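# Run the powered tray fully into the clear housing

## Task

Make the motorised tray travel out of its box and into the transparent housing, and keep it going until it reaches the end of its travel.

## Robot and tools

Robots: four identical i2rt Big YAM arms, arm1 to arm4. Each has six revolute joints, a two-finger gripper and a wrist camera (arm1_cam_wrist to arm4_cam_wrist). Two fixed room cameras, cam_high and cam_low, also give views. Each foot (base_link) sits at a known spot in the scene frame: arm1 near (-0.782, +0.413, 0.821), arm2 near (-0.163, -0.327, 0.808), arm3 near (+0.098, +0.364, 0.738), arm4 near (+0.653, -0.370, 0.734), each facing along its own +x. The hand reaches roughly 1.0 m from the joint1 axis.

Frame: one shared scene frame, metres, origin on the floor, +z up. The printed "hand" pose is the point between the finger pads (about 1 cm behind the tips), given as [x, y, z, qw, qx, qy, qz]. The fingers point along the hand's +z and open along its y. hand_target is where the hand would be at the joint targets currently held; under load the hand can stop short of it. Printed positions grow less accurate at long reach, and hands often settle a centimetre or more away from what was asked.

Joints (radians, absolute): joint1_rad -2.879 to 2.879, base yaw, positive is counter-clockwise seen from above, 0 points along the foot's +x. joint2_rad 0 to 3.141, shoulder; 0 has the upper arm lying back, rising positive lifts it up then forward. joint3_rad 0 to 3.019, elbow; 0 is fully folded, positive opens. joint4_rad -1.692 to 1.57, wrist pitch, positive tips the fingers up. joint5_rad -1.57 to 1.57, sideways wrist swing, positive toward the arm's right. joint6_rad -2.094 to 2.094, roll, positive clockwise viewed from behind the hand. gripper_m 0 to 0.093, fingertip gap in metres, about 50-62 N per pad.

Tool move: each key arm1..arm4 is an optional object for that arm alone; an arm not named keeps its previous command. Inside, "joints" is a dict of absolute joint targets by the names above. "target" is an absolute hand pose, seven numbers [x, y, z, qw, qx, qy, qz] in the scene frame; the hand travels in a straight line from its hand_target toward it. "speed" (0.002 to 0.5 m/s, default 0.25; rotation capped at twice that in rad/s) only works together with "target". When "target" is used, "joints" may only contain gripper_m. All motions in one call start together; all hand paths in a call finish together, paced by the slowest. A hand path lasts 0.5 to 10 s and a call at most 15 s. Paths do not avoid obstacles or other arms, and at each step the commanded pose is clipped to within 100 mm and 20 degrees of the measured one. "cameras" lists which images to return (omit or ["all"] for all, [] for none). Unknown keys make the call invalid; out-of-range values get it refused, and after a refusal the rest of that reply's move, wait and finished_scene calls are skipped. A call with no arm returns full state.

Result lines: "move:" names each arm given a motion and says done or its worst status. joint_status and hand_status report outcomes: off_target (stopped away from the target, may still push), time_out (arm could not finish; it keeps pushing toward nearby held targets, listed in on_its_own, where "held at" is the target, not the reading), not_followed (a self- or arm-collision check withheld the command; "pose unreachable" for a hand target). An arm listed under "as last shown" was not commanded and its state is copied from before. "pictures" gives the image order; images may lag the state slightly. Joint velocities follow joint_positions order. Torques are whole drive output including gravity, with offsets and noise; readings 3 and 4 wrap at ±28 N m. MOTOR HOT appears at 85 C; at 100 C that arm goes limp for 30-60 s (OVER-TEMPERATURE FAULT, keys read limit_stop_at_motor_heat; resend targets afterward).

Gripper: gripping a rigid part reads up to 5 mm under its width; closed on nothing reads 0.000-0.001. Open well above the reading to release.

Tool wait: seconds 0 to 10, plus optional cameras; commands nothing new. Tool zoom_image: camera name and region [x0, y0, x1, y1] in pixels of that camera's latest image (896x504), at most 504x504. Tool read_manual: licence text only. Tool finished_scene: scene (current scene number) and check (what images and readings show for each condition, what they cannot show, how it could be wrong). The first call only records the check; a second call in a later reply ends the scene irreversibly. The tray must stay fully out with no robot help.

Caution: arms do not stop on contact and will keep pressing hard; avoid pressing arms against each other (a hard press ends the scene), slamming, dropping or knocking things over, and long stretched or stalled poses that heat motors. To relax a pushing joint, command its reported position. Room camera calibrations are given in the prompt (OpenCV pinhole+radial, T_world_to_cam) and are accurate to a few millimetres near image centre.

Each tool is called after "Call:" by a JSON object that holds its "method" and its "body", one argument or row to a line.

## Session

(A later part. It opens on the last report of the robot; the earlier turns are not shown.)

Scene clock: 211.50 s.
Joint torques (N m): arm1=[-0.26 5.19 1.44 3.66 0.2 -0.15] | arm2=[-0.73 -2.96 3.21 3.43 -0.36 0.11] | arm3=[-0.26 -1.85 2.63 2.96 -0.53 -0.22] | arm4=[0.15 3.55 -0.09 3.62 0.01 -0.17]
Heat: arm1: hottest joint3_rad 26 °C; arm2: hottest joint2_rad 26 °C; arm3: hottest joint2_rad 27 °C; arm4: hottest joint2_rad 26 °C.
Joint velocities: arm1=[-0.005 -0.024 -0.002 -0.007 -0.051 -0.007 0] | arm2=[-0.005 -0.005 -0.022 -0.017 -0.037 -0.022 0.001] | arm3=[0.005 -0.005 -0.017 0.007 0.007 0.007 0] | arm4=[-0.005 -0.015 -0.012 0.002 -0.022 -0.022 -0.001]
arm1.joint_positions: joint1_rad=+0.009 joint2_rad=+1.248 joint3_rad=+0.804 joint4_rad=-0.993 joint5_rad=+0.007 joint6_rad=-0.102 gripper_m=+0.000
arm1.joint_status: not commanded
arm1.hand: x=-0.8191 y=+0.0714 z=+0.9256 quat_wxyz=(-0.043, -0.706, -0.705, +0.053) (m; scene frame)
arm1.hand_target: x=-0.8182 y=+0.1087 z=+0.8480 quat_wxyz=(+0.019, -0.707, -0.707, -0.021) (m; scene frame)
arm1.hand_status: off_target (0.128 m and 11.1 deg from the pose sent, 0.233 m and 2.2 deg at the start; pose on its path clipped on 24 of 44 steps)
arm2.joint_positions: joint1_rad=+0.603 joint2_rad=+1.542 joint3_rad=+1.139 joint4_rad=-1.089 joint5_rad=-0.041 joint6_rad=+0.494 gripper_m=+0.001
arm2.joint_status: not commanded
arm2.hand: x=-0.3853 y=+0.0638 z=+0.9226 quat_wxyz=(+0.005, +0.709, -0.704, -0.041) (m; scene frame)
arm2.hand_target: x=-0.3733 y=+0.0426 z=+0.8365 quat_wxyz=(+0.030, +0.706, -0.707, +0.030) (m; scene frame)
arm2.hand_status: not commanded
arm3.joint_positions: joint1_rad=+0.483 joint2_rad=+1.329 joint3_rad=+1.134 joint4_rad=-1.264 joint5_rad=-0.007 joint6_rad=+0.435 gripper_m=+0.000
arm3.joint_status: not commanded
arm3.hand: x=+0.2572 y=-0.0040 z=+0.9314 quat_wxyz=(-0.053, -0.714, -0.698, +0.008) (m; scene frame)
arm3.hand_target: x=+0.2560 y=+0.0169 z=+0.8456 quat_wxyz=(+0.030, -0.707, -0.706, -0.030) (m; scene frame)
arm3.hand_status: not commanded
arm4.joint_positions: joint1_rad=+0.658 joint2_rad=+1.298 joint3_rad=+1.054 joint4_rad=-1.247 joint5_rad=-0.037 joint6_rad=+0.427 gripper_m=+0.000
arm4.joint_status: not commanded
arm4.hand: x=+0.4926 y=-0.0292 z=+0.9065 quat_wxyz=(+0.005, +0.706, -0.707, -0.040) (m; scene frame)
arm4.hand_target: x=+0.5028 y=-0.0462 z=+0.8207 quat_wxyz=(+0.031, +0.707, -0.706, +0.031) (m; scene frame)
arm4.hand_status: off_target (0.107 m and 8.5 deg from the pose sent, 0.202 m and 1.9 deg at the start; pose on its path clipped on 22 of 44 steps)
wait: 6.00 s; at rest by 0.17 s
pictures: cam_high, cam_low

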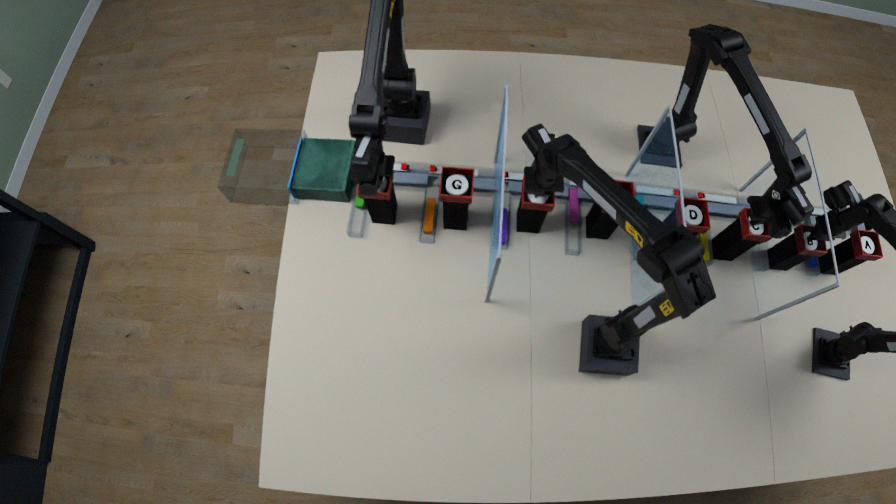

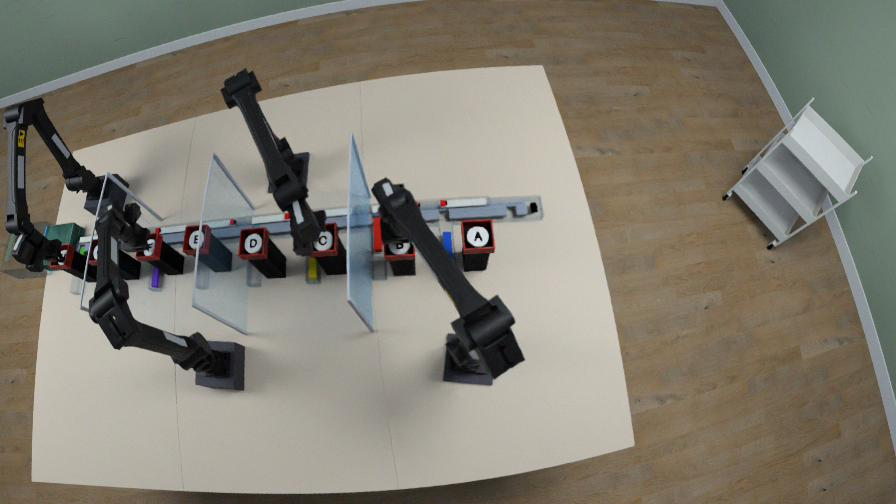

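Call:
{"method": "move", "body": {
  "arm3": {"target": [0.268, -0.025, 1.05, 0, 0.7071, 0.7071, 0], "speed": 0.5},
  "cameras": []
}}

Call:
{"method": "move", "body": {
  "arm3": {"target": [0.055, -0.010, 1.05, 0, 0.7071, 0.7071, 0], "speed": 0.4},
  "cameras": ["arm3_cam_wrist", "cam_high"]
}}

Scene clock: 213.57 s.
Joint torques (N m): arm1=[-0.38 5.19 1.47 3.73 0.21 -0.16] | arm2=[-0.44 -2.96 3.18 3.32 -0.4 0.11] | arm3=[-0.15 -12.98 14.94 -0.08 0.1 -0.17] | arm4=[0.15 3.55 -0.1 3.6 0.01 -0.17]
Heat: arm1: hottest joint3_rad 26 °C; arm2: hottest joint2_rad 26 °C; arm3: hottest joint2_rad 27 °C; arm4: hottest joint2_rad 26 °C.
move: arm3 off_target
Joint velocities: arm1=[-0.005 -0.015 -0.002 -0.002 0.037 -0.022 0] | arm2=[-0.005 -0.015 -0.012 0.002 -0.022 0.037 -0.001] | arm3=[-0.015 -0.024 0.002 -0.007 -0.022 0.007 -0.001] | arm4=[-0.005 -0.015 0.012 0.012 0.022 -0.051 -0.001]
arm1.joint_positions: joint1_rad=+0.009 joint2_rad=+1.248 joint3_rad=+0.804 joint4_rad=-0.993 joint5_rad=+0.007 joint6_rad=-0.102 gripper_m=+0.000
arm1.joint_status: not commanded
arm1.hand: x=-0.8191 y=+0.0714 z=+0.9256 quat_wxyz=(-0.043, -0.706, -0.705, +0.053) (m; scene frame)
arm1.hand_target: x=-0.8182 y=+0.1087 z=+0.8480 quat_wxyz=(+0.019, -0.707, -0.707, -0.021) (m; scene frame)
arm1.hand_status: not commanded
arm2: as last shown
arm3.joint_positions: joint1_rad=+0.487 joint2_rad=+1.425 joint3_rad=+1.524 joint4_rad=-1.674 joint5_rad=+0.013 joint6_rad=+0.435 gripper_m=+0.000
arm3.joint_status: not commanded
arm3.hand: x=+0.2600 y=-0.0187 z=+1.0418 quat_wxyz=(+0.005, -0.713, -0.701, -0.003) (m; scene frame)
arm3.hand_target: x=+0.2687 y=-0.0266 z=+1.0502 quat_wxyz=(+0.000, -0.707, -0.707, +0.000) (m; scene frame)
arm3.hand_status: off_target (0.013 m and 1.2 deg from the pose sent, 0.121 m and 6.2 deg at the start)
arm4.joint_positions: joint1_rad=+0.658 joint2_rad=+1.298 joint3_rad=+1.054 joint4_rad=-1.247 joint5_rad=-0.037 joint6_rad=+0.427 gripper_m=+0.000
arm4.joint_status: not commanded
arm4.hand: x=+0.4926 y=-0.0292 z=+0.9065 quat_wxyz=(+0.005, +0.706, -0.707, -0.040) (m; scene frame)
arm4.hand_target: x=+0.5028 y=-0.0462 z=+0.8207 quat_wxyz=(+0.031, +0.707, -0.706, +0.031) (m; scene frame)
arm4.hand_status: not commanded
pictures: none
No camera images: "cameras" was empty.

Scene clock: 215.30 s.
Joint torques (N m): arm1=[-0.32 5.25 1.51 3.66 0.2 -0.16] | arm2=[-0.91 -3.14 3.15 3.41 -0.37 0.12] | arm3=[-2.37 -12.86 11.86 0.05 -0.19 -0.21] | arm4=[0.15 3.55 -0.1 3.62 0.01 -0.17]
Heat: arm1: hottest joint3_rad 26 °C; arm2: hottest joint2_rad 26 °C; arm3: hottest joint2_rad 27 °C; arm4: hottest joint2_rad 26 °C.
move: arm3 done
Joint velocities: arm1=[-0.015 0.005 0.002 0.002 -0.066 0.022 0.001] | arm2=[-0.005 -0.005 0.012 -0.017 0.125 -0.022 -0.001] | arm3=[-0.005 0.005 -0.007 -0.002 0.081 0.051 0.001] | arm4=[-0.005 -0.005 -0.002 0.007 0.037 -0.037 0]
arm1, arm2, arm4: as last shown
arm3.joint_positions: joint1_rad=-0.022 joint2_rad=+1.308 joint3_rad=+1.427 joint4_rad=-1.679 joint5_rad=+0.000 joint6_rad=-0.090 gripper_m=+0.000
arm3.joint_status: not commanded
arm3.hand: x=+0.0605 y=-0.0098 z=+1.0466 quat_wxyz=(-0.003, -0.707, -0.707, -0.004) (m; scene frame)
arm3.hand_target: x=+0.0567 y=-0.0092 z=+1.0501 quat_wxyz=(-0.004, -0.707, -0.707, -0.005) (m; scene frame)
arm3.hand_status: done (0.006 m and 0.6 deg from the pose sent, 0.205 m and 1.2 deg at the start)
pictures: arm3_cam_wrist, cam_high
camera_calibration:
arm3_cam_wrist: T_world_to_cam=[[-0.999907, 0.00254684, -0.0133741, 0.073607], [-0.00586494, 0.805942, 0.591965, -0.608447], [0.0122864, 0.591989, -0.805853, 0.976232], [0, 0, 0, 1]] pos_world=[0.0580373, -0.0877329, 1.14786]

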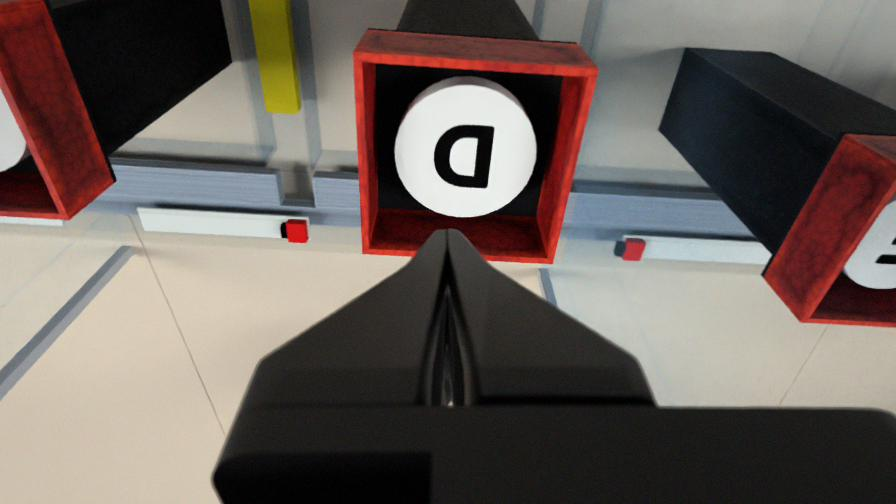

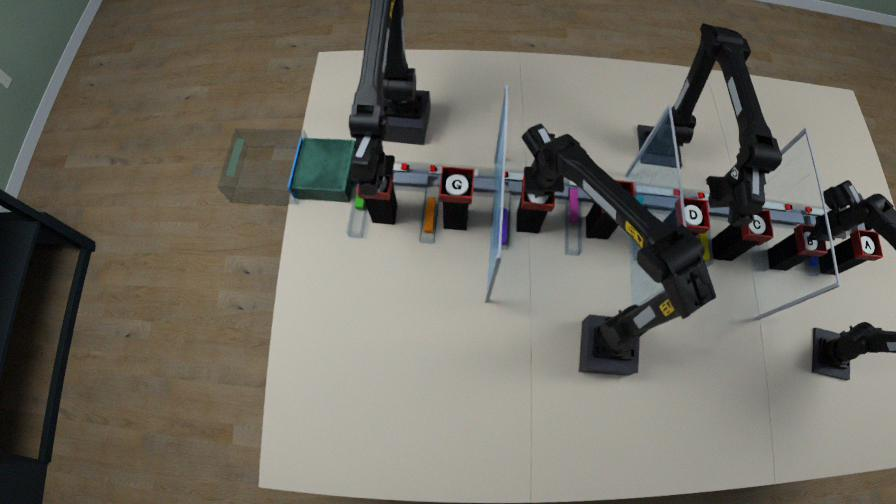

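Call:
{"method": "move", "body": {
  "arm3": {"target": [0.051, 0.020, 0.80, -0.03, 0.7065, 0.7065, 0.03], "speed": 0.35},
  "arm2": {"target": [-0.379, 0.062, 1.06, 0, 0.7071, -0.7071, 0], "speed": 0.5},
  "cameras": []
}}

Call:
{"method": "move", "body": {
  "arm2": {"target": [-0.163, 0.050, 1.06, 0, 0.7071, -0.7071, 0], "speed": 0.4},
  "cameras": ["arm3_cam_wrist"]
}}

Call:
{"method": "move", "body": {
  "arm2": {"target": [-0.150, 0.030, 0.80, 0.03, 0.7065, -0.7065, 0.03], "speed": 0.35},
  "cameras": ["arm3_cam_wrist", "arm2_cam_wrist", "cam_high", "cam_low"]
}}

Scene clock: 217.20 s.
Joint torques (N m): arm1=[-0.32 5.13 1.48 3.69 0.21 -0.16] | arm2=[-0.44 -14.39 13.74 -0.39 0.15 0.18] | arm3=[-2.49 -0.44 1.1 2.55 0.3 -0.24] | arm4=[0.15 3.55 -0.1 3.62 0.01 -0.17]
Heat: arm1: hottest joint3_rad 26 °C; arm2: hottest joint2_rad 26 °C; arm3: hottest joint2_rad 27 °C; arm4: hottest joint2_rad 26 °C.
move: arm2 off_target; arm3 off_target
Joint velocities: arm1=[0.005 0.005 0.007 0.027 -0.022 -0.022 0] | arm2=[-0.015 -0.005 -0.027 0.017 -0.037 0.007 -0.001] | arm3=[-0.005 -0.005 -0.012 -0.002 0.007 -0.007 0] | arm4=[0.005 0.005 -0.012 -0.027 -0.022 0.022 0.001]
arm1, arm4: as last shown
arm2.joint_positions: joint1_rad=+0.603 joint2_rad=+1.487 joint3_rad=+1.423 joint4_rad=-1.520 joint5_rad=-0.014 joint6_rad=+0.494 gripper_m=+0.001
arm2.joint_status: not commanded
arm2.hand: x=-0.3756 y=+0.0537 z=+1.0496 quat_wxyz=(+0.004, +0.709, -0.705, +0.007) (m; scene frame)
arm2.hand_target: x=-0.3793 y=+0.0625 z=+1.0601 quat_wxyz=(+0.000, +0.707, -0.707, +0.000) (m; scene frame)
arm2.hand_status: off_target (0.014 m and 1.0 deg from the pose sent, 0.138 m and 4.8 deg at the start)
arm3.joint_positions: joint1_rad=-0.029 joint2_rad=+1.190 joint3_rad=+1.051 joint4_rad=-1.300 joint5_rad=+0.006 joint6_rad=-0.099 gripper_m=+0.000
arm3.joint_status: not commanded
arm3.hand: x=+0.0597 y=+0.0080 z=+0.9439 quat_wxyz=(-0.039, -0.706, -0.706, +0.044) (m; scene frame)
arm3.hand_target: x=+0.0570 y=+0.0342 z=+0.8601 quat_wxyz=(+0.029, -0.706, -0.707, -0.031) (m; scene frame)
arm3.hand_status: off_target (0.145 m and 11.6 deg from the pose sent, 0.249 m and 4.8 deg at the start; pose on its path clipped on 29 of 48 steps)
pictures: none
No camera images: "cameras" was empty.

Scene clock: 218.93 s.
Joint torques (N m): arm1=[-0.32 5.19 1.46 3.71 0.2 -0.16] | arm2=[-1.85 -12.22 10.54 -0.49 -0.19 0.02] | arm3=[-2.49 -0.38 1.11 2.51 0.3 -0.24] | arm4=[0.15 3.55 -0.1 3.62 0.01 -0.17]
Heat: arm1: hottest joint3_rad 26 °C; arm2: hottest joint2_rad 26 °C; arm3: hottest joint2_rad 27 °C; arm4: hottest joint2_rad 26 °C.
move: arm2 done
Joint velocities: arm1=[-0.005 0.015 0.002 0.007 -0.007 -0.11 -0.001] | arm2=[0.015 -0.005 0.007 -0.032 -0.022 -0.037 0] | arm3=[-0.005 -0.015 -0.012 -0.002 0.037 0.051 0] | arm4=[-0.005 0.005 0.002 -0.017 -0.081 0.022 0]
arm1, arm4: as last shown
arm2.joint_positions: joint1_rad=+0.105 joint2_rad=+1.326 joint3_rad=+1.277 joint4_rad=-1.520 joint5_rad=-0.012 joint6_rad=-0.001 gripper_m=+0.001
arm2.joint_status: not commanded
arm2.hand: x=-0.1676 y=+0.0500 z=+1.0580 quat_wxyz=(+0.000, +0.708, -0.706, -0.002) (m; scene frame)
arm2.hand_target: x=-0.1634 y=+0.0471 z=+1.0605 quat_wxyz=(+0.003, +0.707, -0.707, -0.001) (m; scene frame)
arm2.hand_status: done (0.005 m and 0.3 deg from the pose sent, 0.213 m and 1.0 deg at the start)
arm3.joint_positions: joint1_rad=-0.029 joint2_rad=+1.190 joint3_rad=+1.051 joint4_rad=-1.300 joint5_rad=+0.006 joint6_rad=-0.099 gripper_m=+0.000
arm3.joint_status: not commanded
arm3.hand: x=+0.0597 y=+0.0079 z=+0.9439 quat_wxyz=(-0.039, -0.706, -0.706, +0.044) (m; scene frame)
arm3.hand_target: x=+0.0570 y=+0.0341 z=+0.8601 quat_wxyz=(+0.029, -0.706, -0.707, -0.031) (m; scene frame)
arm3.hand_status: not commanded
pictures: arm3_cam_wrist
camera_calibration:
arm3_cam_wrist: T_world_to_cam=[[-0.99999, 0.00120393, 0.00439979, 0.0546511], [0.00321209, 0.870706, 0.491794, -0.468465], [-0.00323884, 0.491803, -0.870701, 0.945917], [0, 0, 0, 1]] pos_world=[0.0592189, -0.0573749, 1.05376]

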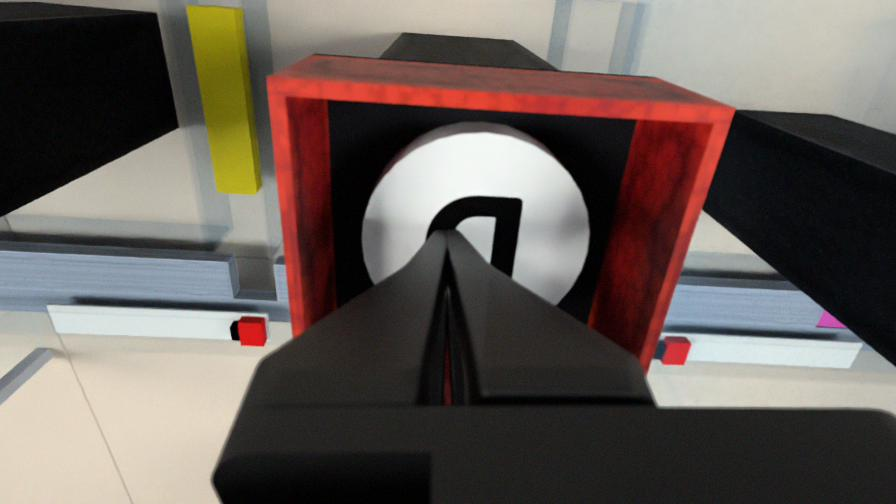

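Scene clock: 220.40 s.
Joint torques (N m): arm1=[-0.32 5.25 1.43 3.67 0.22 -0.16] | arm2=[-1.85 1.38 1.91 3.36 0.03 -0.03] | arm3=[-2.61 -0.44 1.13 2.54 0.3 -0.24] | arm4=[0.15 3.55 -0.1 3.62 0.01 -0.17]
Heat: arm1: hottest joint3_rad 26 °C; arm2: hottest joint2_rad 26 °C; arm3: hottest joint2_rad 27 °C; arm4: hottest joint2_rad 26 °C.
move: arm2 off_target
Joint velocities: arm1=[-0.005 -0.005 -0.002 -0.022 -0.051 0.022 0] | arm2=[0.005 0.005 0.002 -0.012 -0.066 0.007 -0.001] | arm3=[-0.015 -0.005 -0.007 -0.002 -0.037 0.037 0.001] | arm4=[0.005 0.005 0.002 0.002 0.007 -0.037 0.001]
arm1, arm3, arm4: as last shown
arm2.joint_positions: joint1_rad=+0.096 joint2_rad=+1.317 joint3_rad=+0.956 joint4_rad=-1.122 joint5_rad=-0.013 joint6_rad=-0.016 gripper_m=+0.001
arm2.joint_status: not commanded
arm2.hand: x=-0.1636 y=+0.0439 z=+0.9427 quat_wxyz=(-0.031, +0.710, -0.703, -0.033) (m; scene frame)
arm2.hand_target: x=-0.1562 y=+0.0159 z=+0.8605 quat_wxyz=(+0.031, +0.707, -0.706, +0.029) (m; scene frame)
arm2.hand_status: off_target (0.144 m and 10.1 deg from the pose sent, 0.259 m and 5.1 deg at the start; pose on its path clipped on 24 of 44 steps)
pictures: arm2_cam_wrist, arm3_cam_wrist, cam_high, cam_low
camera_calibration:
arm2_cam_wrist: T_world_to_cam=[[0.999801, 0.0164333, 0.0112707, 0.150302], [0.00824247, -0.855995, 0.516918, -0.444294], [0.0181423, -0.516722, -0.855961, 0.960274], [0, 0, 0, 1]] pos_world=[-0.164032, 0.113411, 1.04993]
arm3_cam_wrist: T_world_to_cam=[[-0.99999, 0.00120393, 0.00439979, 0.0546511], [0.00321209, 0.870706, 0.491794, -0.468465], [-0.00323884, 0.491803, -0.870701, 0.945917], [0, 0, 0, 1]] pos_world=[0.0592189, -0.0573749, 1.05376]

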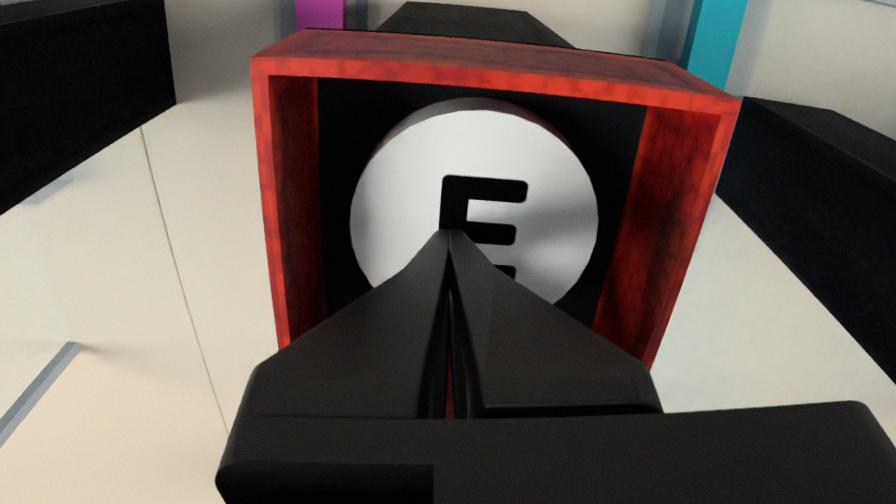

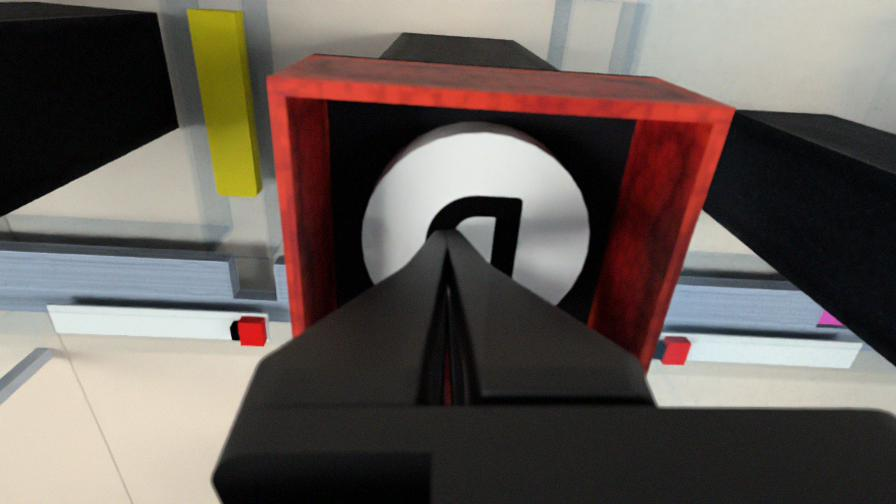

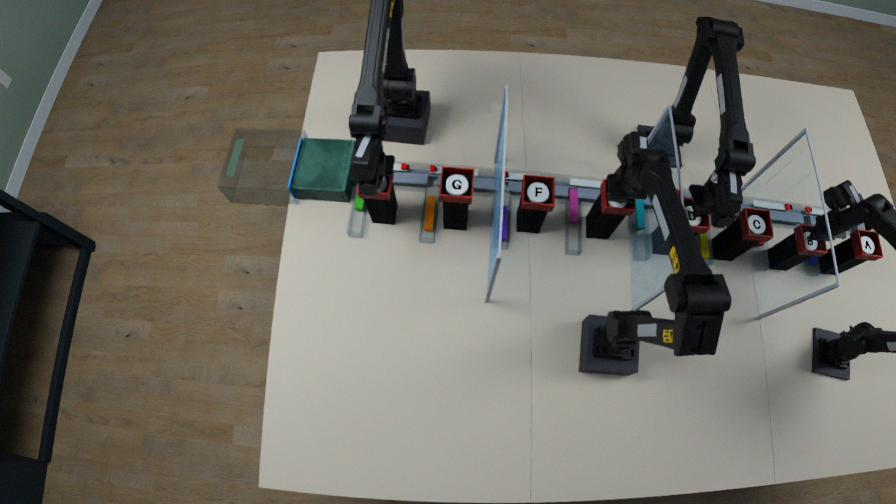

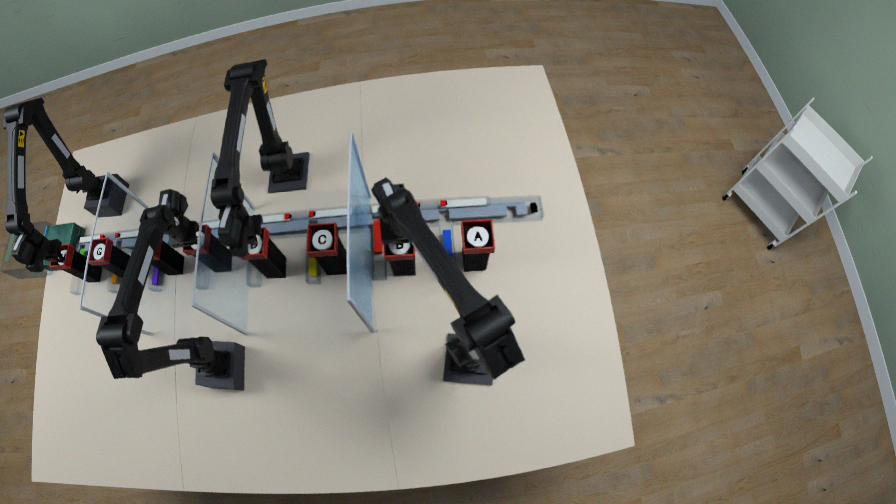

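Call:
{"method": "wait", "body": {
  "seconds": 4,
  "cameras": ["cam_high", "cam_low"]
}}

Call:
{"method": "zoom_image", "body": {
  "camera": "cam_high",
  "region": [520, 150, 740, 280]
}}

Call:
{"method": "zoom_image", "body": {
  "camera": "cam_low",
  "region": [280, 170, 500, 300]
}}

Call:
{"method": "zoom_image", "body": {
  "camera": "cam_high",
  "region": [330, 140, 550, 270]
}}

Scene clock: 224.63 s.
Joint torques (N m): arm1=[-0.32 5.19 1.46 3.67 0.21 -0.15] | arm2=[-1.55 1.44 1.94 3.34 0.04 -0.02] | arm3=[-2.55 -0.32 1.11 2.52 0.31 -0.24] | arm4=[0.15 3.55 -0.1 3.62 0.01 -0.17]
Heat: arm1: hottest joint3_rad 26 °C; arm2: hottest joint2_rad 26 °C; arm3: hottest joint2_rad 27 °C; arm4: hottest joint2_rad 26 °C.
Joint velocities: arm1=[-0.015 0.015 0.002 -0.012 -0.022 -0.081 -0.001] | arm2=[0.005 -0.015 0.007 -0.012 -0.007 0.051 0] | arm3=[0.005 -0.005 0.002 -0.002 -0.066 -0.022 -0.001] | arm4=[0.005 -0.005 -0.007 0.007 -0.066 -0.037 0]
arm1.joint_positions: joint1_rad=+0.009 joint2_rad=+1.248 joint3_rad=+0.804 joint4_rad=-0.993 joint5_rad=+0.007 joint6_rad=-0.102 gripper_m=+0.000
arm1.joint_status: not commanded
arm1.hand: x=-0.8191 y=+0.0714 z=+0.9256 quat_wxyz=(-0.043, -0.706, -0.705, +0.053) (m; scene frame)
arm1.hand_target: x=-0.8182 y=+0.1087 z=+0.8480 quat_wxyz=(+0.019, -0.707, -0.707, -0.021) (m; scene frame)
arm1.hand_status: not commanded
arm2.joint_positions: joint1_rad=+0.096 joint2_rad=+1.317 joint3_rad=+0.956 joint4_rad=-1.122 joint5_rad=-0.013 joint6_rad=-0.016 gripper_m=+0.001
arm2.joint_status: not commanded
arm2.hand: x=-0.1636 y=+0.0439 z=+0.9427 quat_wxyz=(-0.031, +0.710, -0.703, -0.033) (m; scene frame)
arm2.hand_target: x=-0.1562 y=+0.0159 z=+0.8605 quat_wxyz=(+0.031, +0.707, -0.706, +0.029) (m; scene frame)
arm2.hand_status: off_target (0.144 m and 10.1 deg from the pose sent, 0.259 m and 5.1 deg at the start; pose on its path clipped on 24 of 44 steps)
arm3.joint_positions: joint1_rad=-0.029 joint2_rad=+1.190 joint3_rad=+1.051 joint4_rad=-1.300 joint5_rad=+0.006 joint6_rad=-0.099 gripper_m=+0.000
arm3.joint_status: not commanded
arm3.hand: x=+0.0597 y=+0.0079 z=+0.9439 quat_wxyz=(-0.039, -0.706, -0.706, +0.044) (m; scene frame)
arm3.hand_target: x=+0.0570 y=+0.0341 z=+0.8601 quat_wxyz=(+0.029, -0.706, -0.707, -0.031) (m; scene frame)
arm3.hand_status: not commanded
arm4.joint_positions: joint1_rad=+0.658 joint2_rad=+1.298 joint3_rad=+1.054 joint4_rad=-1.247 joint5_rad=-0.037 joint6_rad=+0.427 gripper_m=+0.000
arm4.joint_status: not commanded
arm4.hand: x=+0.4926 y=-0.0292 z=+0.9065 quat_wxyz=(+0.005, +0.706, -0.707, -0.040) (m; scene frame)
arm4.hand_target: x=+0.5028 y=-0.0462 z=+0.8207 quat_wxyz=(+0.031, +0.707, -0.706, +0.031) (m; scene frame)
arm4.hand_status: not commanded
wait: 4.00 s; at rest by 0.03 s
pictures: cam_high, cam_low

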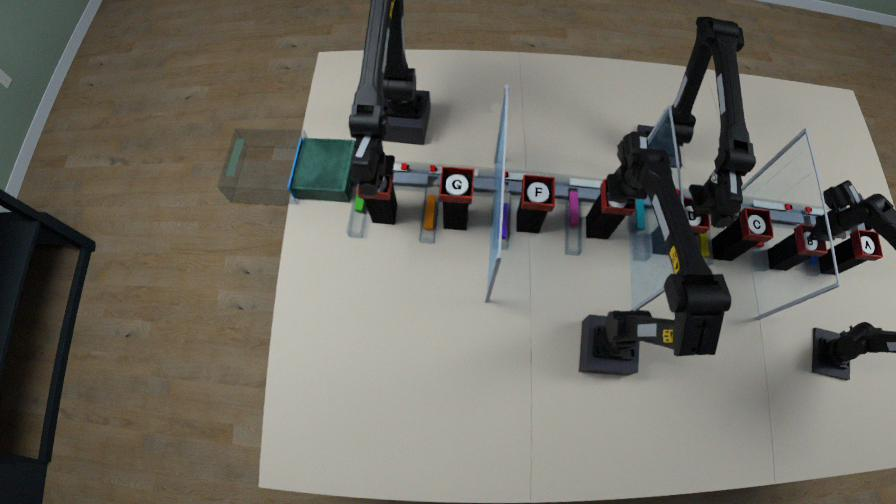

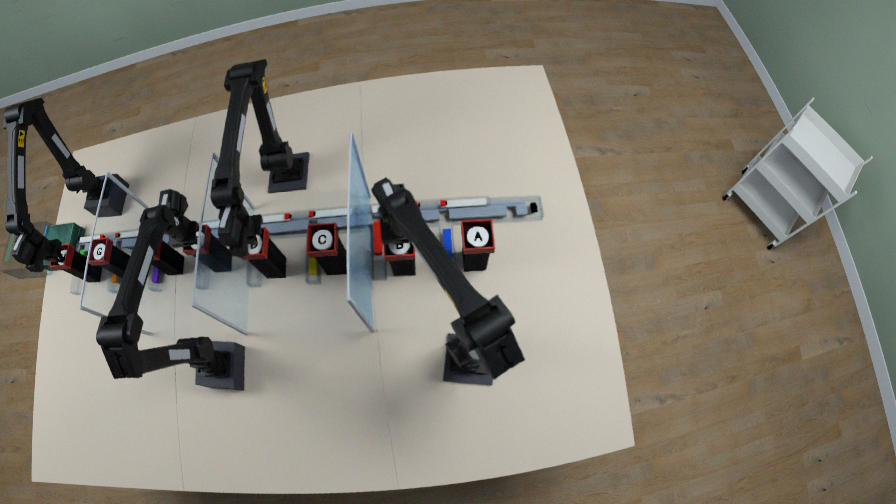

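Scaled by 2.291 from the camera's 896x504 image, which has a finer 1280x720 frame.

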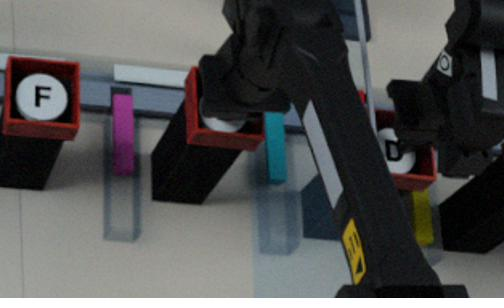

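Scaled by 2.291 from the camera's 896x504 image, which has a finer 1280x720 frame.

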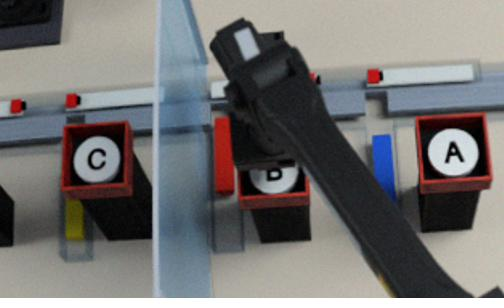

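Scaled by 2.291 from the camera's 896x504 image, which has a finer 1280x720 frame.

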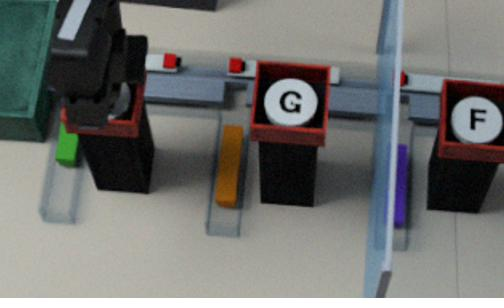

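Call:
{"method": "wait", "body": {
  "seconds": 3,
  "cameras": ["cam_high", "cam_low"]
}}

Call:
{"method": "zoom_image", "body": {
  "camera": "cam_high",
  "region": [555, 170, 675, 270]
}}

Call:
{"method": "zoom_image", "body": {
  "camera": "cam_low",
  "region": [140, 190, 240, 290]
}}

Scene clock: 228.03 s.
Joint torques (N m): arm1=[-0.32 5.36 1.47 3.67 0.21 -0.14] | arm2=[-2.32 1.79 2.09 3.29 0.07 -0.01] | arm3=[-2.55 -0.38 1.1 2.52 0.3 -0.24] | arm4=[0.15 3.6 -0.1 3.62 0.01 -0.16]
Heat: arm1: hottest joint3_rad 26 °C; arm2: hottest joint2_rad 26 °C; arm3: hottest joint2_rad 27 °C; arm4: hottest joint2_rad 26 °C.
Joint velocities: arm1=[-0.005 0.005 -0.007 0.007 -0.007 -0.051 0] | arm2=[-0.005 -0.005 -0.017 -0.007 0.051 -0.022 0.001] | arm3=[-0.005 0.005 0.002 -0.007 -0.007 -0.022 -0.001] | arm4=[-0.015 0.015 0.007 -0.017 -0.007 0.007 0.001]
arm1.joint_positions: joint1_rad=+0.009 joint2_rad=+1.248 joint3_rad=+0.804 joint4_rad=-0.993 joint5_rad=+0.007 joint6_rad=-0.102 gripper_m=+0.000
arm1.joint_status: not commanded
arm1.hand: x=-0.8191 y=+0.0714 z=+0.9256 quat_wxyz=(-0.043, -0.706, -0.705, +0.053) (m; scene frame)
arm1.hand_target: x=-0.8182 y=+0.1087 z=+0.8480 quat_wxyz=(+0.019, -0.707, -0.707, -0.021) (m; scene frame)
arm1.hand_status: not commanded
arm2.joint_positions: joint1_rad=+0.096 joint2_rad=+1.317 joint3_rad=+0.956 joint4_rad=-1.122 joint5_rad=-0.013 joint6_rad=-0.016 gripper_m=+0.001
arm2.joint_status: not commanded
arm2.hand: x=-0.1636 y=+0.0439 z=+0.9427 quat_wxyz=(-0.031, +0.710, -0.703, -0.033) (m; scene frame)
arm2.hand_target: x=-0.1562 y=+0.0159 z=+0.8605 quat_wxyz=(+0.031, +0.707, -0.706, +0.029) (m; scene frame)
arm2.hand_status: off_target (0.144 m and 10.1 deg from the pose sent, 0.259 m and 5.1 deg at the start; pose on its path clipped on 24 of 44 steps)
arm3.joint_positions: joint1_rad=-0.029 joint2_rad=+1.190 joint3_rad=+1.051 joint4_rad=-1.300 joint5_rad=+0.006 joint6_rad=-0.099 gripper_m=+0.000
arm3.joint_status: not commanded
arm3.hand: x=+0.0597 y=+0.0079 z=+0.9439 quat_wxyz=(-0.039, -0.706, -0.706, +0.044) (m; scene frame)
arm3.hand_target: x=+0.0570 y=+0.0341 z=+0.8601 quat_wxyz=(+0.029, -0.706, -0.707, -0.031) (m; scene frame)
arm3.hand_status: not commanded
arm4.joint_positions: joint1_rad=+0.658 joint2_rad=+1.298 joint3_rad=+1.054 joint4_rad=-1.247 joint5_rad=-0.037 joint6_rad=+0.427 gripper_m=+0.000
arm4.joint_status: not commanded
arm4.hand: x=+0.4926 y=-0.0292 z=+0.9065 quat_wxyz=(+0.005, +0.706, -0.707, -0.040) (m; scene frame)
arm4.hand_target: x=+0.5028 y=-0.0462 z=+0.8207 quat_wxyz=(+0.031, +0.707, -0.706, +0.031) (m; scene frame)
arm4.hand_status: not commanded
wait: 3.00 s; at rest from the start
pictures: cam_high, cam_low

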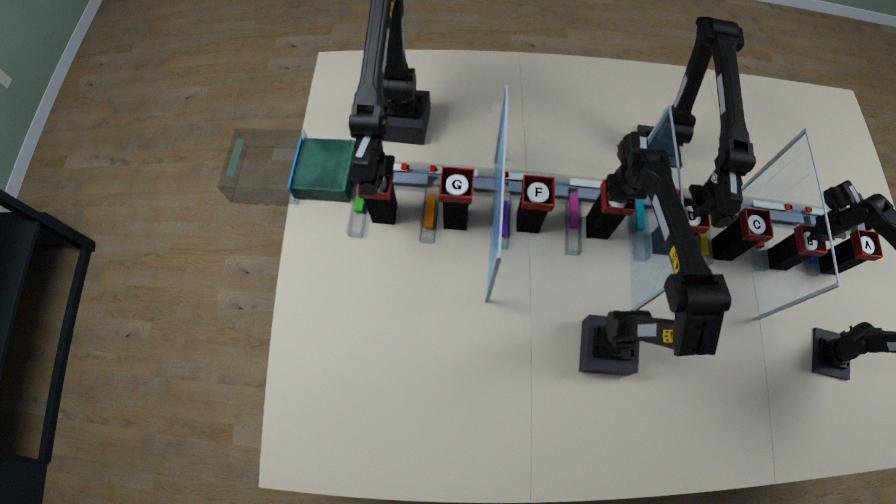

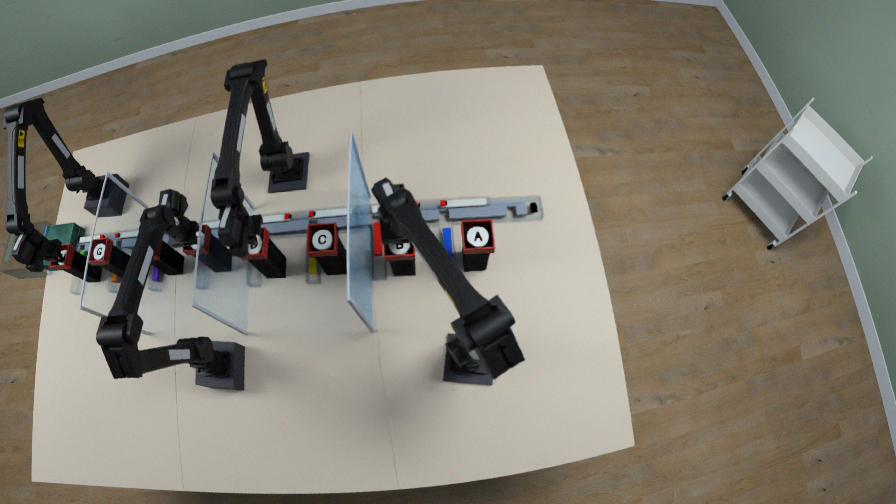

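Scaled by 4.200 from the camera's 896x504 image, which has a finer 1280x720 frame.

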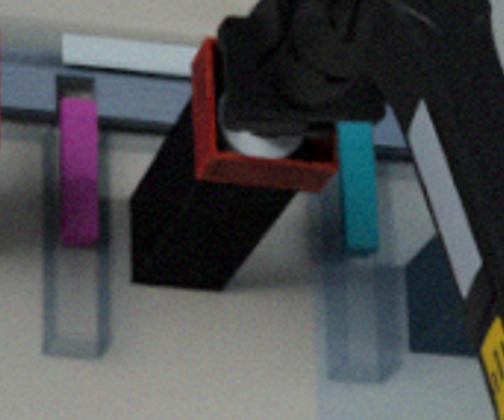

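Scaled by 5.040 from the camera's 896x504 image, which has a finer 1280x720 frame.

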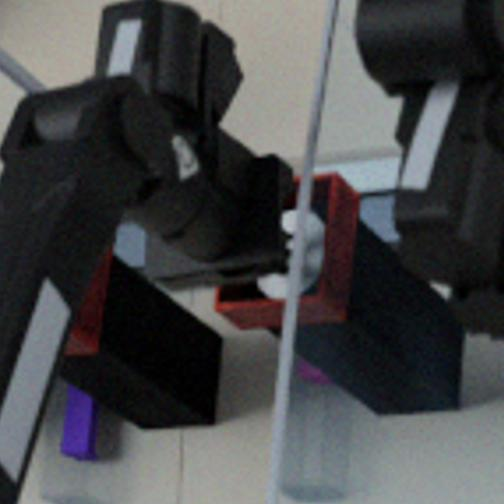

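Call:
{"method": "wait", "body": {
  "seconds": 0.5,
  "cameras": ["cam_high", "cam_low", "arm3_cam_wrist"]
}}

Call:
{"method": "zoom_image", "body": {
  "camera": "cam_high",
  "region": [610, 180, 670, 270]
}}

Call:
{"method": "zoom_image", "body": {
  "camera": "cam_low",
  "region": [200, 190, 300, 290]
}}

Scene clock: 228.97 s.
Joint torques (N m): arm1=[-0.32 5.19 1.48 3.67 0.21 -0.15] | arm2=[-2.08 1.61 2.09 3.51 0.04 0.01] | arm3=[-2.49 -0.38 1.09 2.52 0.3 -0.23] | arm4=[0.15 3.55 -0.12 3.63 0.01 -0.16]
Heat: arm1: hottest joint3_rad 26 °C; arm2: hottest joint2_rad 26 °C; arm3: hottest joint2_rad 27 °C; arm4: hottest joint2_rad 26 °C.
Joint velocities: arm1=[-0.005 0.005 -0.002 0.002 -0.022 -0.022 0] | arm2=[-0.015 -0.015 0.002 0.012 0.022 0.007 0] | arm3=[-0.005 0.005 -0.002 0.012 -0.022 -0.007 0] | arm4=[-0.015 -0.005 -0.002 0.017 0.037 -0.037 0]
arm1.joint_positions: joint1_rad=+0.009 joint2_rad=+1.248 joint3_rad=+0.804 joint4_rad=-0.993 joint5_rad=+0.007 joint6_rad=-0.102 gripper_m=+0.000
arm1.joint_status: not commanded
arm1.hand: x=-0.8191 y=+0.0714 z=+0.9256 quat_wxyz=(-0.043, -0.706, -0.705, +0.053) (m; scene frame)
arm1.hand_target: x=-0.8182 y=+0.1087 z=+0.8480 quat_wxyz=(+0.019, -0.707, -0.707, -0.021) (m; scene frame)
arm1.hand_status: not commanded
arm2.joint_positions: joint1_rad=+0.096 joint2_rad=+1.317 joint3_rad=+0.956 joint4_rad=-1.122 joint5_rad=-0.013 joint6_rad=-0.016 gripper_m=+0.001
arm2.joint_status: not commanded
arm2.hand: x=-0.1636 y=+0.0439 z=+0.9427 quat_wxyz=(-0.031, +0.710, -0.703, -0.033) (m; scene frame)
arm2.hand_target: x=-0.1562 y=+0.0159 z=+0.8605 quat_wxyz=(+0.031, +0.707, -0.706, +0.029) (m; scene frame)
arm2.hand_status: off_target (0.144 m and 10.1 deg from the pose sent, 0.259 m and 5.1 deg at the start; pose on its path clipped on 24 of 44 steps)
arm3.joint_positions: joint1_rad=-0.029 joint2_rad=+1.190 joint3_rad=+1.051 joint4_rad=-1.300 joint5_rad=+0.006 joint6_rad=-0.099 gripper_m=+0.000
arm3.joint_status: not commanded
arm3.hand: x=+0.0597 y=+0.0079 z=+0.9439 quat_wxyz=(-0.039, -0.706, -0.706, +0.044) (m; scene frame)
arm3.hand_target: x=+0.0570 y=+0.0341 z=+0.8601 quat_wxyz=(+0.029, -0.706, -0.707, -0.031) (m; scene frame)
arm3.hand_status: not commanded
arm4.joint_positions: joint1_rad=+0.658 joint2_rad=+1.298 joint3_rad=+1.054 joint4_rad=-1.247 joint5_rad=-0.037 joint6_rad=+0.427 gripper_m=+0.000
arm4.joint_status: not commanded
arm4.hand: x=+0.4926 y=-0.0292 z=+0.9065 quat_wxyz=(+0.005, +0.706, -0.707, -0.040) (m; scene frame)
arm4.hand_target: x=+0.5028 y=-0.0462 z=+0.8207 quat_wxyz=(+0.031, +0.707, -0.706, +0.031) (m; scene frame)
arm4.hand_status: not commanded
wait: 0.50 s; at rest from the start
pictures: arm3_cam_wrist, cam_high, cam_low
camera_calibration:
arm3_cam_wrist: T_world_to_cam=[[-0.99999, 0.00120393, 0.00439979, 0.0546511], [0.00321209, 0.870706, 0.491794, -0.468465], [-0.00323884, 0.491803, -0.870701, 0.945917], [0, 0, 0, 1]] pos_world=[0.0592189, -0.0573749, 1.05376]

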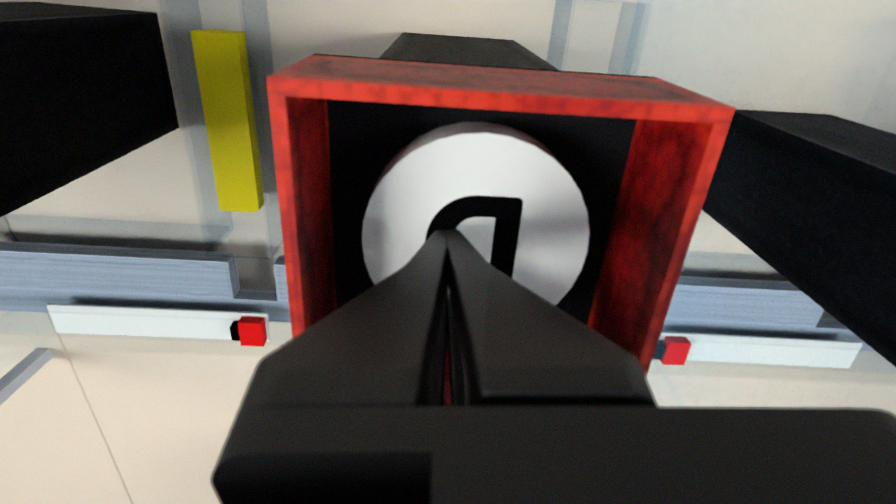

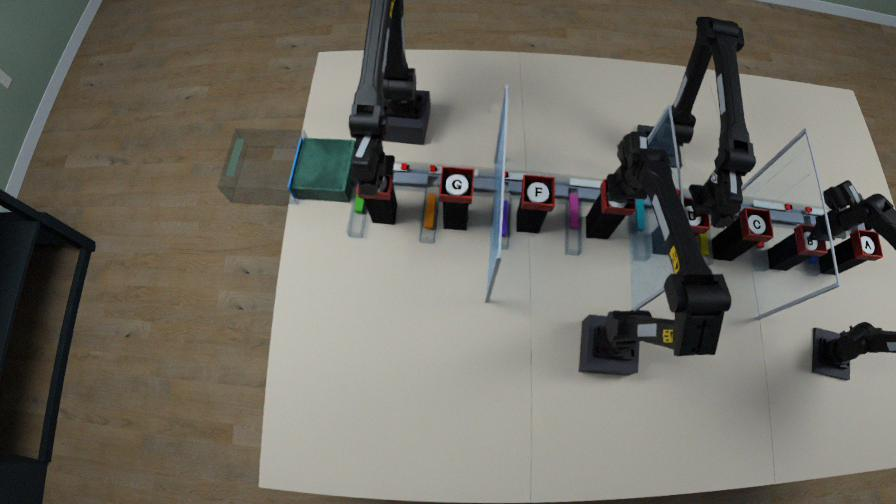

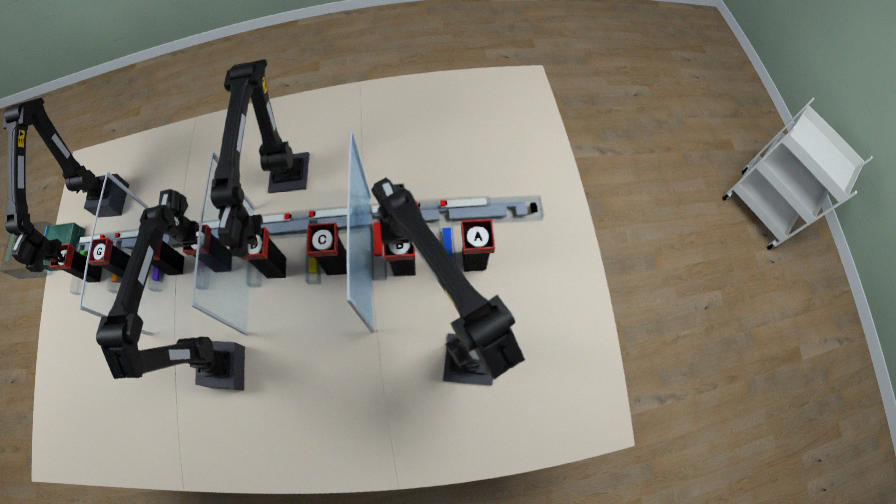

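Scaled by 5.600 from the camera's 896x504 image, which has a finer 1280x720 frame.

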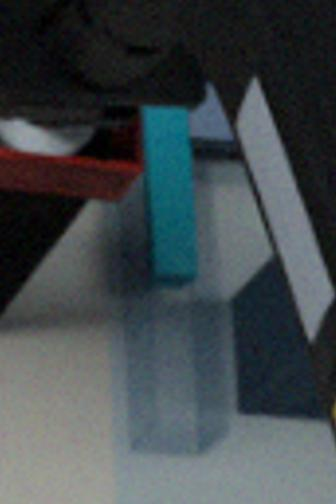

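Scaled by 5.040 from the camera's 896x504 image, which has a finer 1280x720 frame.

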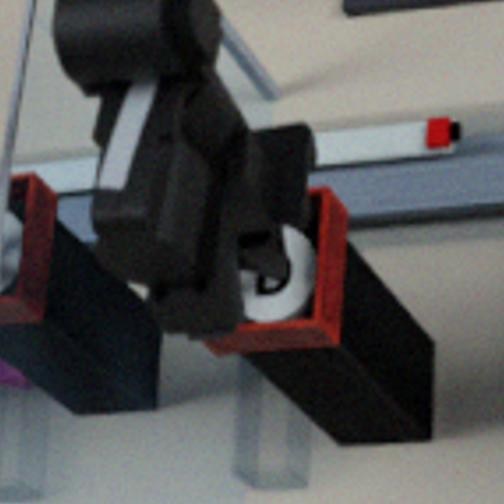

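Call:
{"method": "move", "body": {
  "arm3": {"target": [0.056, 0.004, 0.76, 0, 0.7071, 0.7071, 0], "speed": 0.5},
  "cameras": ["arm3_cam_wrist"]
}}

Scene clock: 230.90 s.
Joint torques (N m): arm1=[-0.26 5.25 1.46 3.69 0.2 -0.15] | arm2=[-1.49 1.79 1.96 3.47 0.07 -0.01] | arm3=[-1.9 1.14 2.82 2.24 0.01 -0.16] | arm4=[0.15 3.6 -0.1 3.62 0.01 -0.16]
Heat: arm1: hottest joint3_rad 26 °C; arm2: hottest joint2_rad 26 °C; arm3: hottest joint2_rad 27 °C; arm4: hottest joint2_rad 26 °C.
move: arm3 off_target
Joint velocities: arm1=[-0.005 -0.005 0.012 -0.007 -0.066 0.022 0] | arm2=[0.005 -0.005 0.002 -0.002 0.037 -0.007 0.001] | arm3=[-0.005 -0.005 -0.012 -0.012 -0.022 0.037 -0.001] | arm4=[-0.015 -0.005 0.007 0.012 -0.051 -0.007 -0.001]
arm1, arm4: as last shown
arm2.joint_positions: joint1_rad=+0.096 joint2_rad=+1.317 joint3_rad=+0.956 joint4_rad=-1.122 joint5_rad=-0.013 joint6_rad=-0.016 gripper_m=+0.001
arm2.joint_status: not commanded
arm2.hand: x=-0.1636 y=+0.0439 z=+0.9427 quat_wxyz=(-0.031, +0.710, -0.703, -0.033) (m; scene frame)
arm2.hand_target: x=-0.1562 y=+0.0159 z=+0.8605 quat_wxyz=(+0.031, +0.707, -0.706, +0.029) (m; scene frame)
arm2.hand_status: not commanded
arm3.joint_positions: joint1_rad=-0.029 joint2_rad=+1.159 joint3_rad=+1.019 joint4_rad=-1.207 joint5_rad=+0.006 joint6_rad=-0.099 gripper_m=+0.000
arm3.joint_status: not commanded
arm3.hand: x=+0.0587 y=-0.0024 z=+0.9445 quat_wxyz=(-0.067, -0.703, -0.703, +0.079) (m; scene frame)
arm3.hand_target: x=+0.0594 y=+0.0191 z=+0.8594 quat_wxyz=(+0.000, -0.707, -0.707, +0.000) (m; scene frame)
arm3.hand_status: off_target (0.185 m and 12.0 deg from the pose sent, 0.184 m and 6.7 deg at the start; pose on its path clipped on 29 of 32 steps)
pictures: arm3_cam_wrist
camera_calibration:
arm3_cam_wrist: T_world_to_cam=[[-0.99991, 0.00284979, 0.013072, 0.0454549], [0.00796907, 0.91168, 0.410823, -0.383481], [-0.0107467, 0.410891, -0.911621, 0.990451], [0, 0, 0, 1]] pos_world=[0.0591509, -0.0574845, 1.05986]

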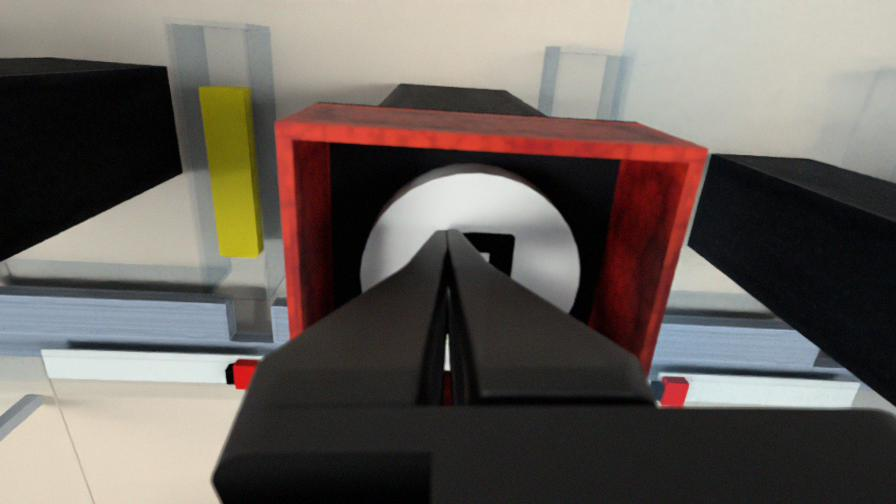

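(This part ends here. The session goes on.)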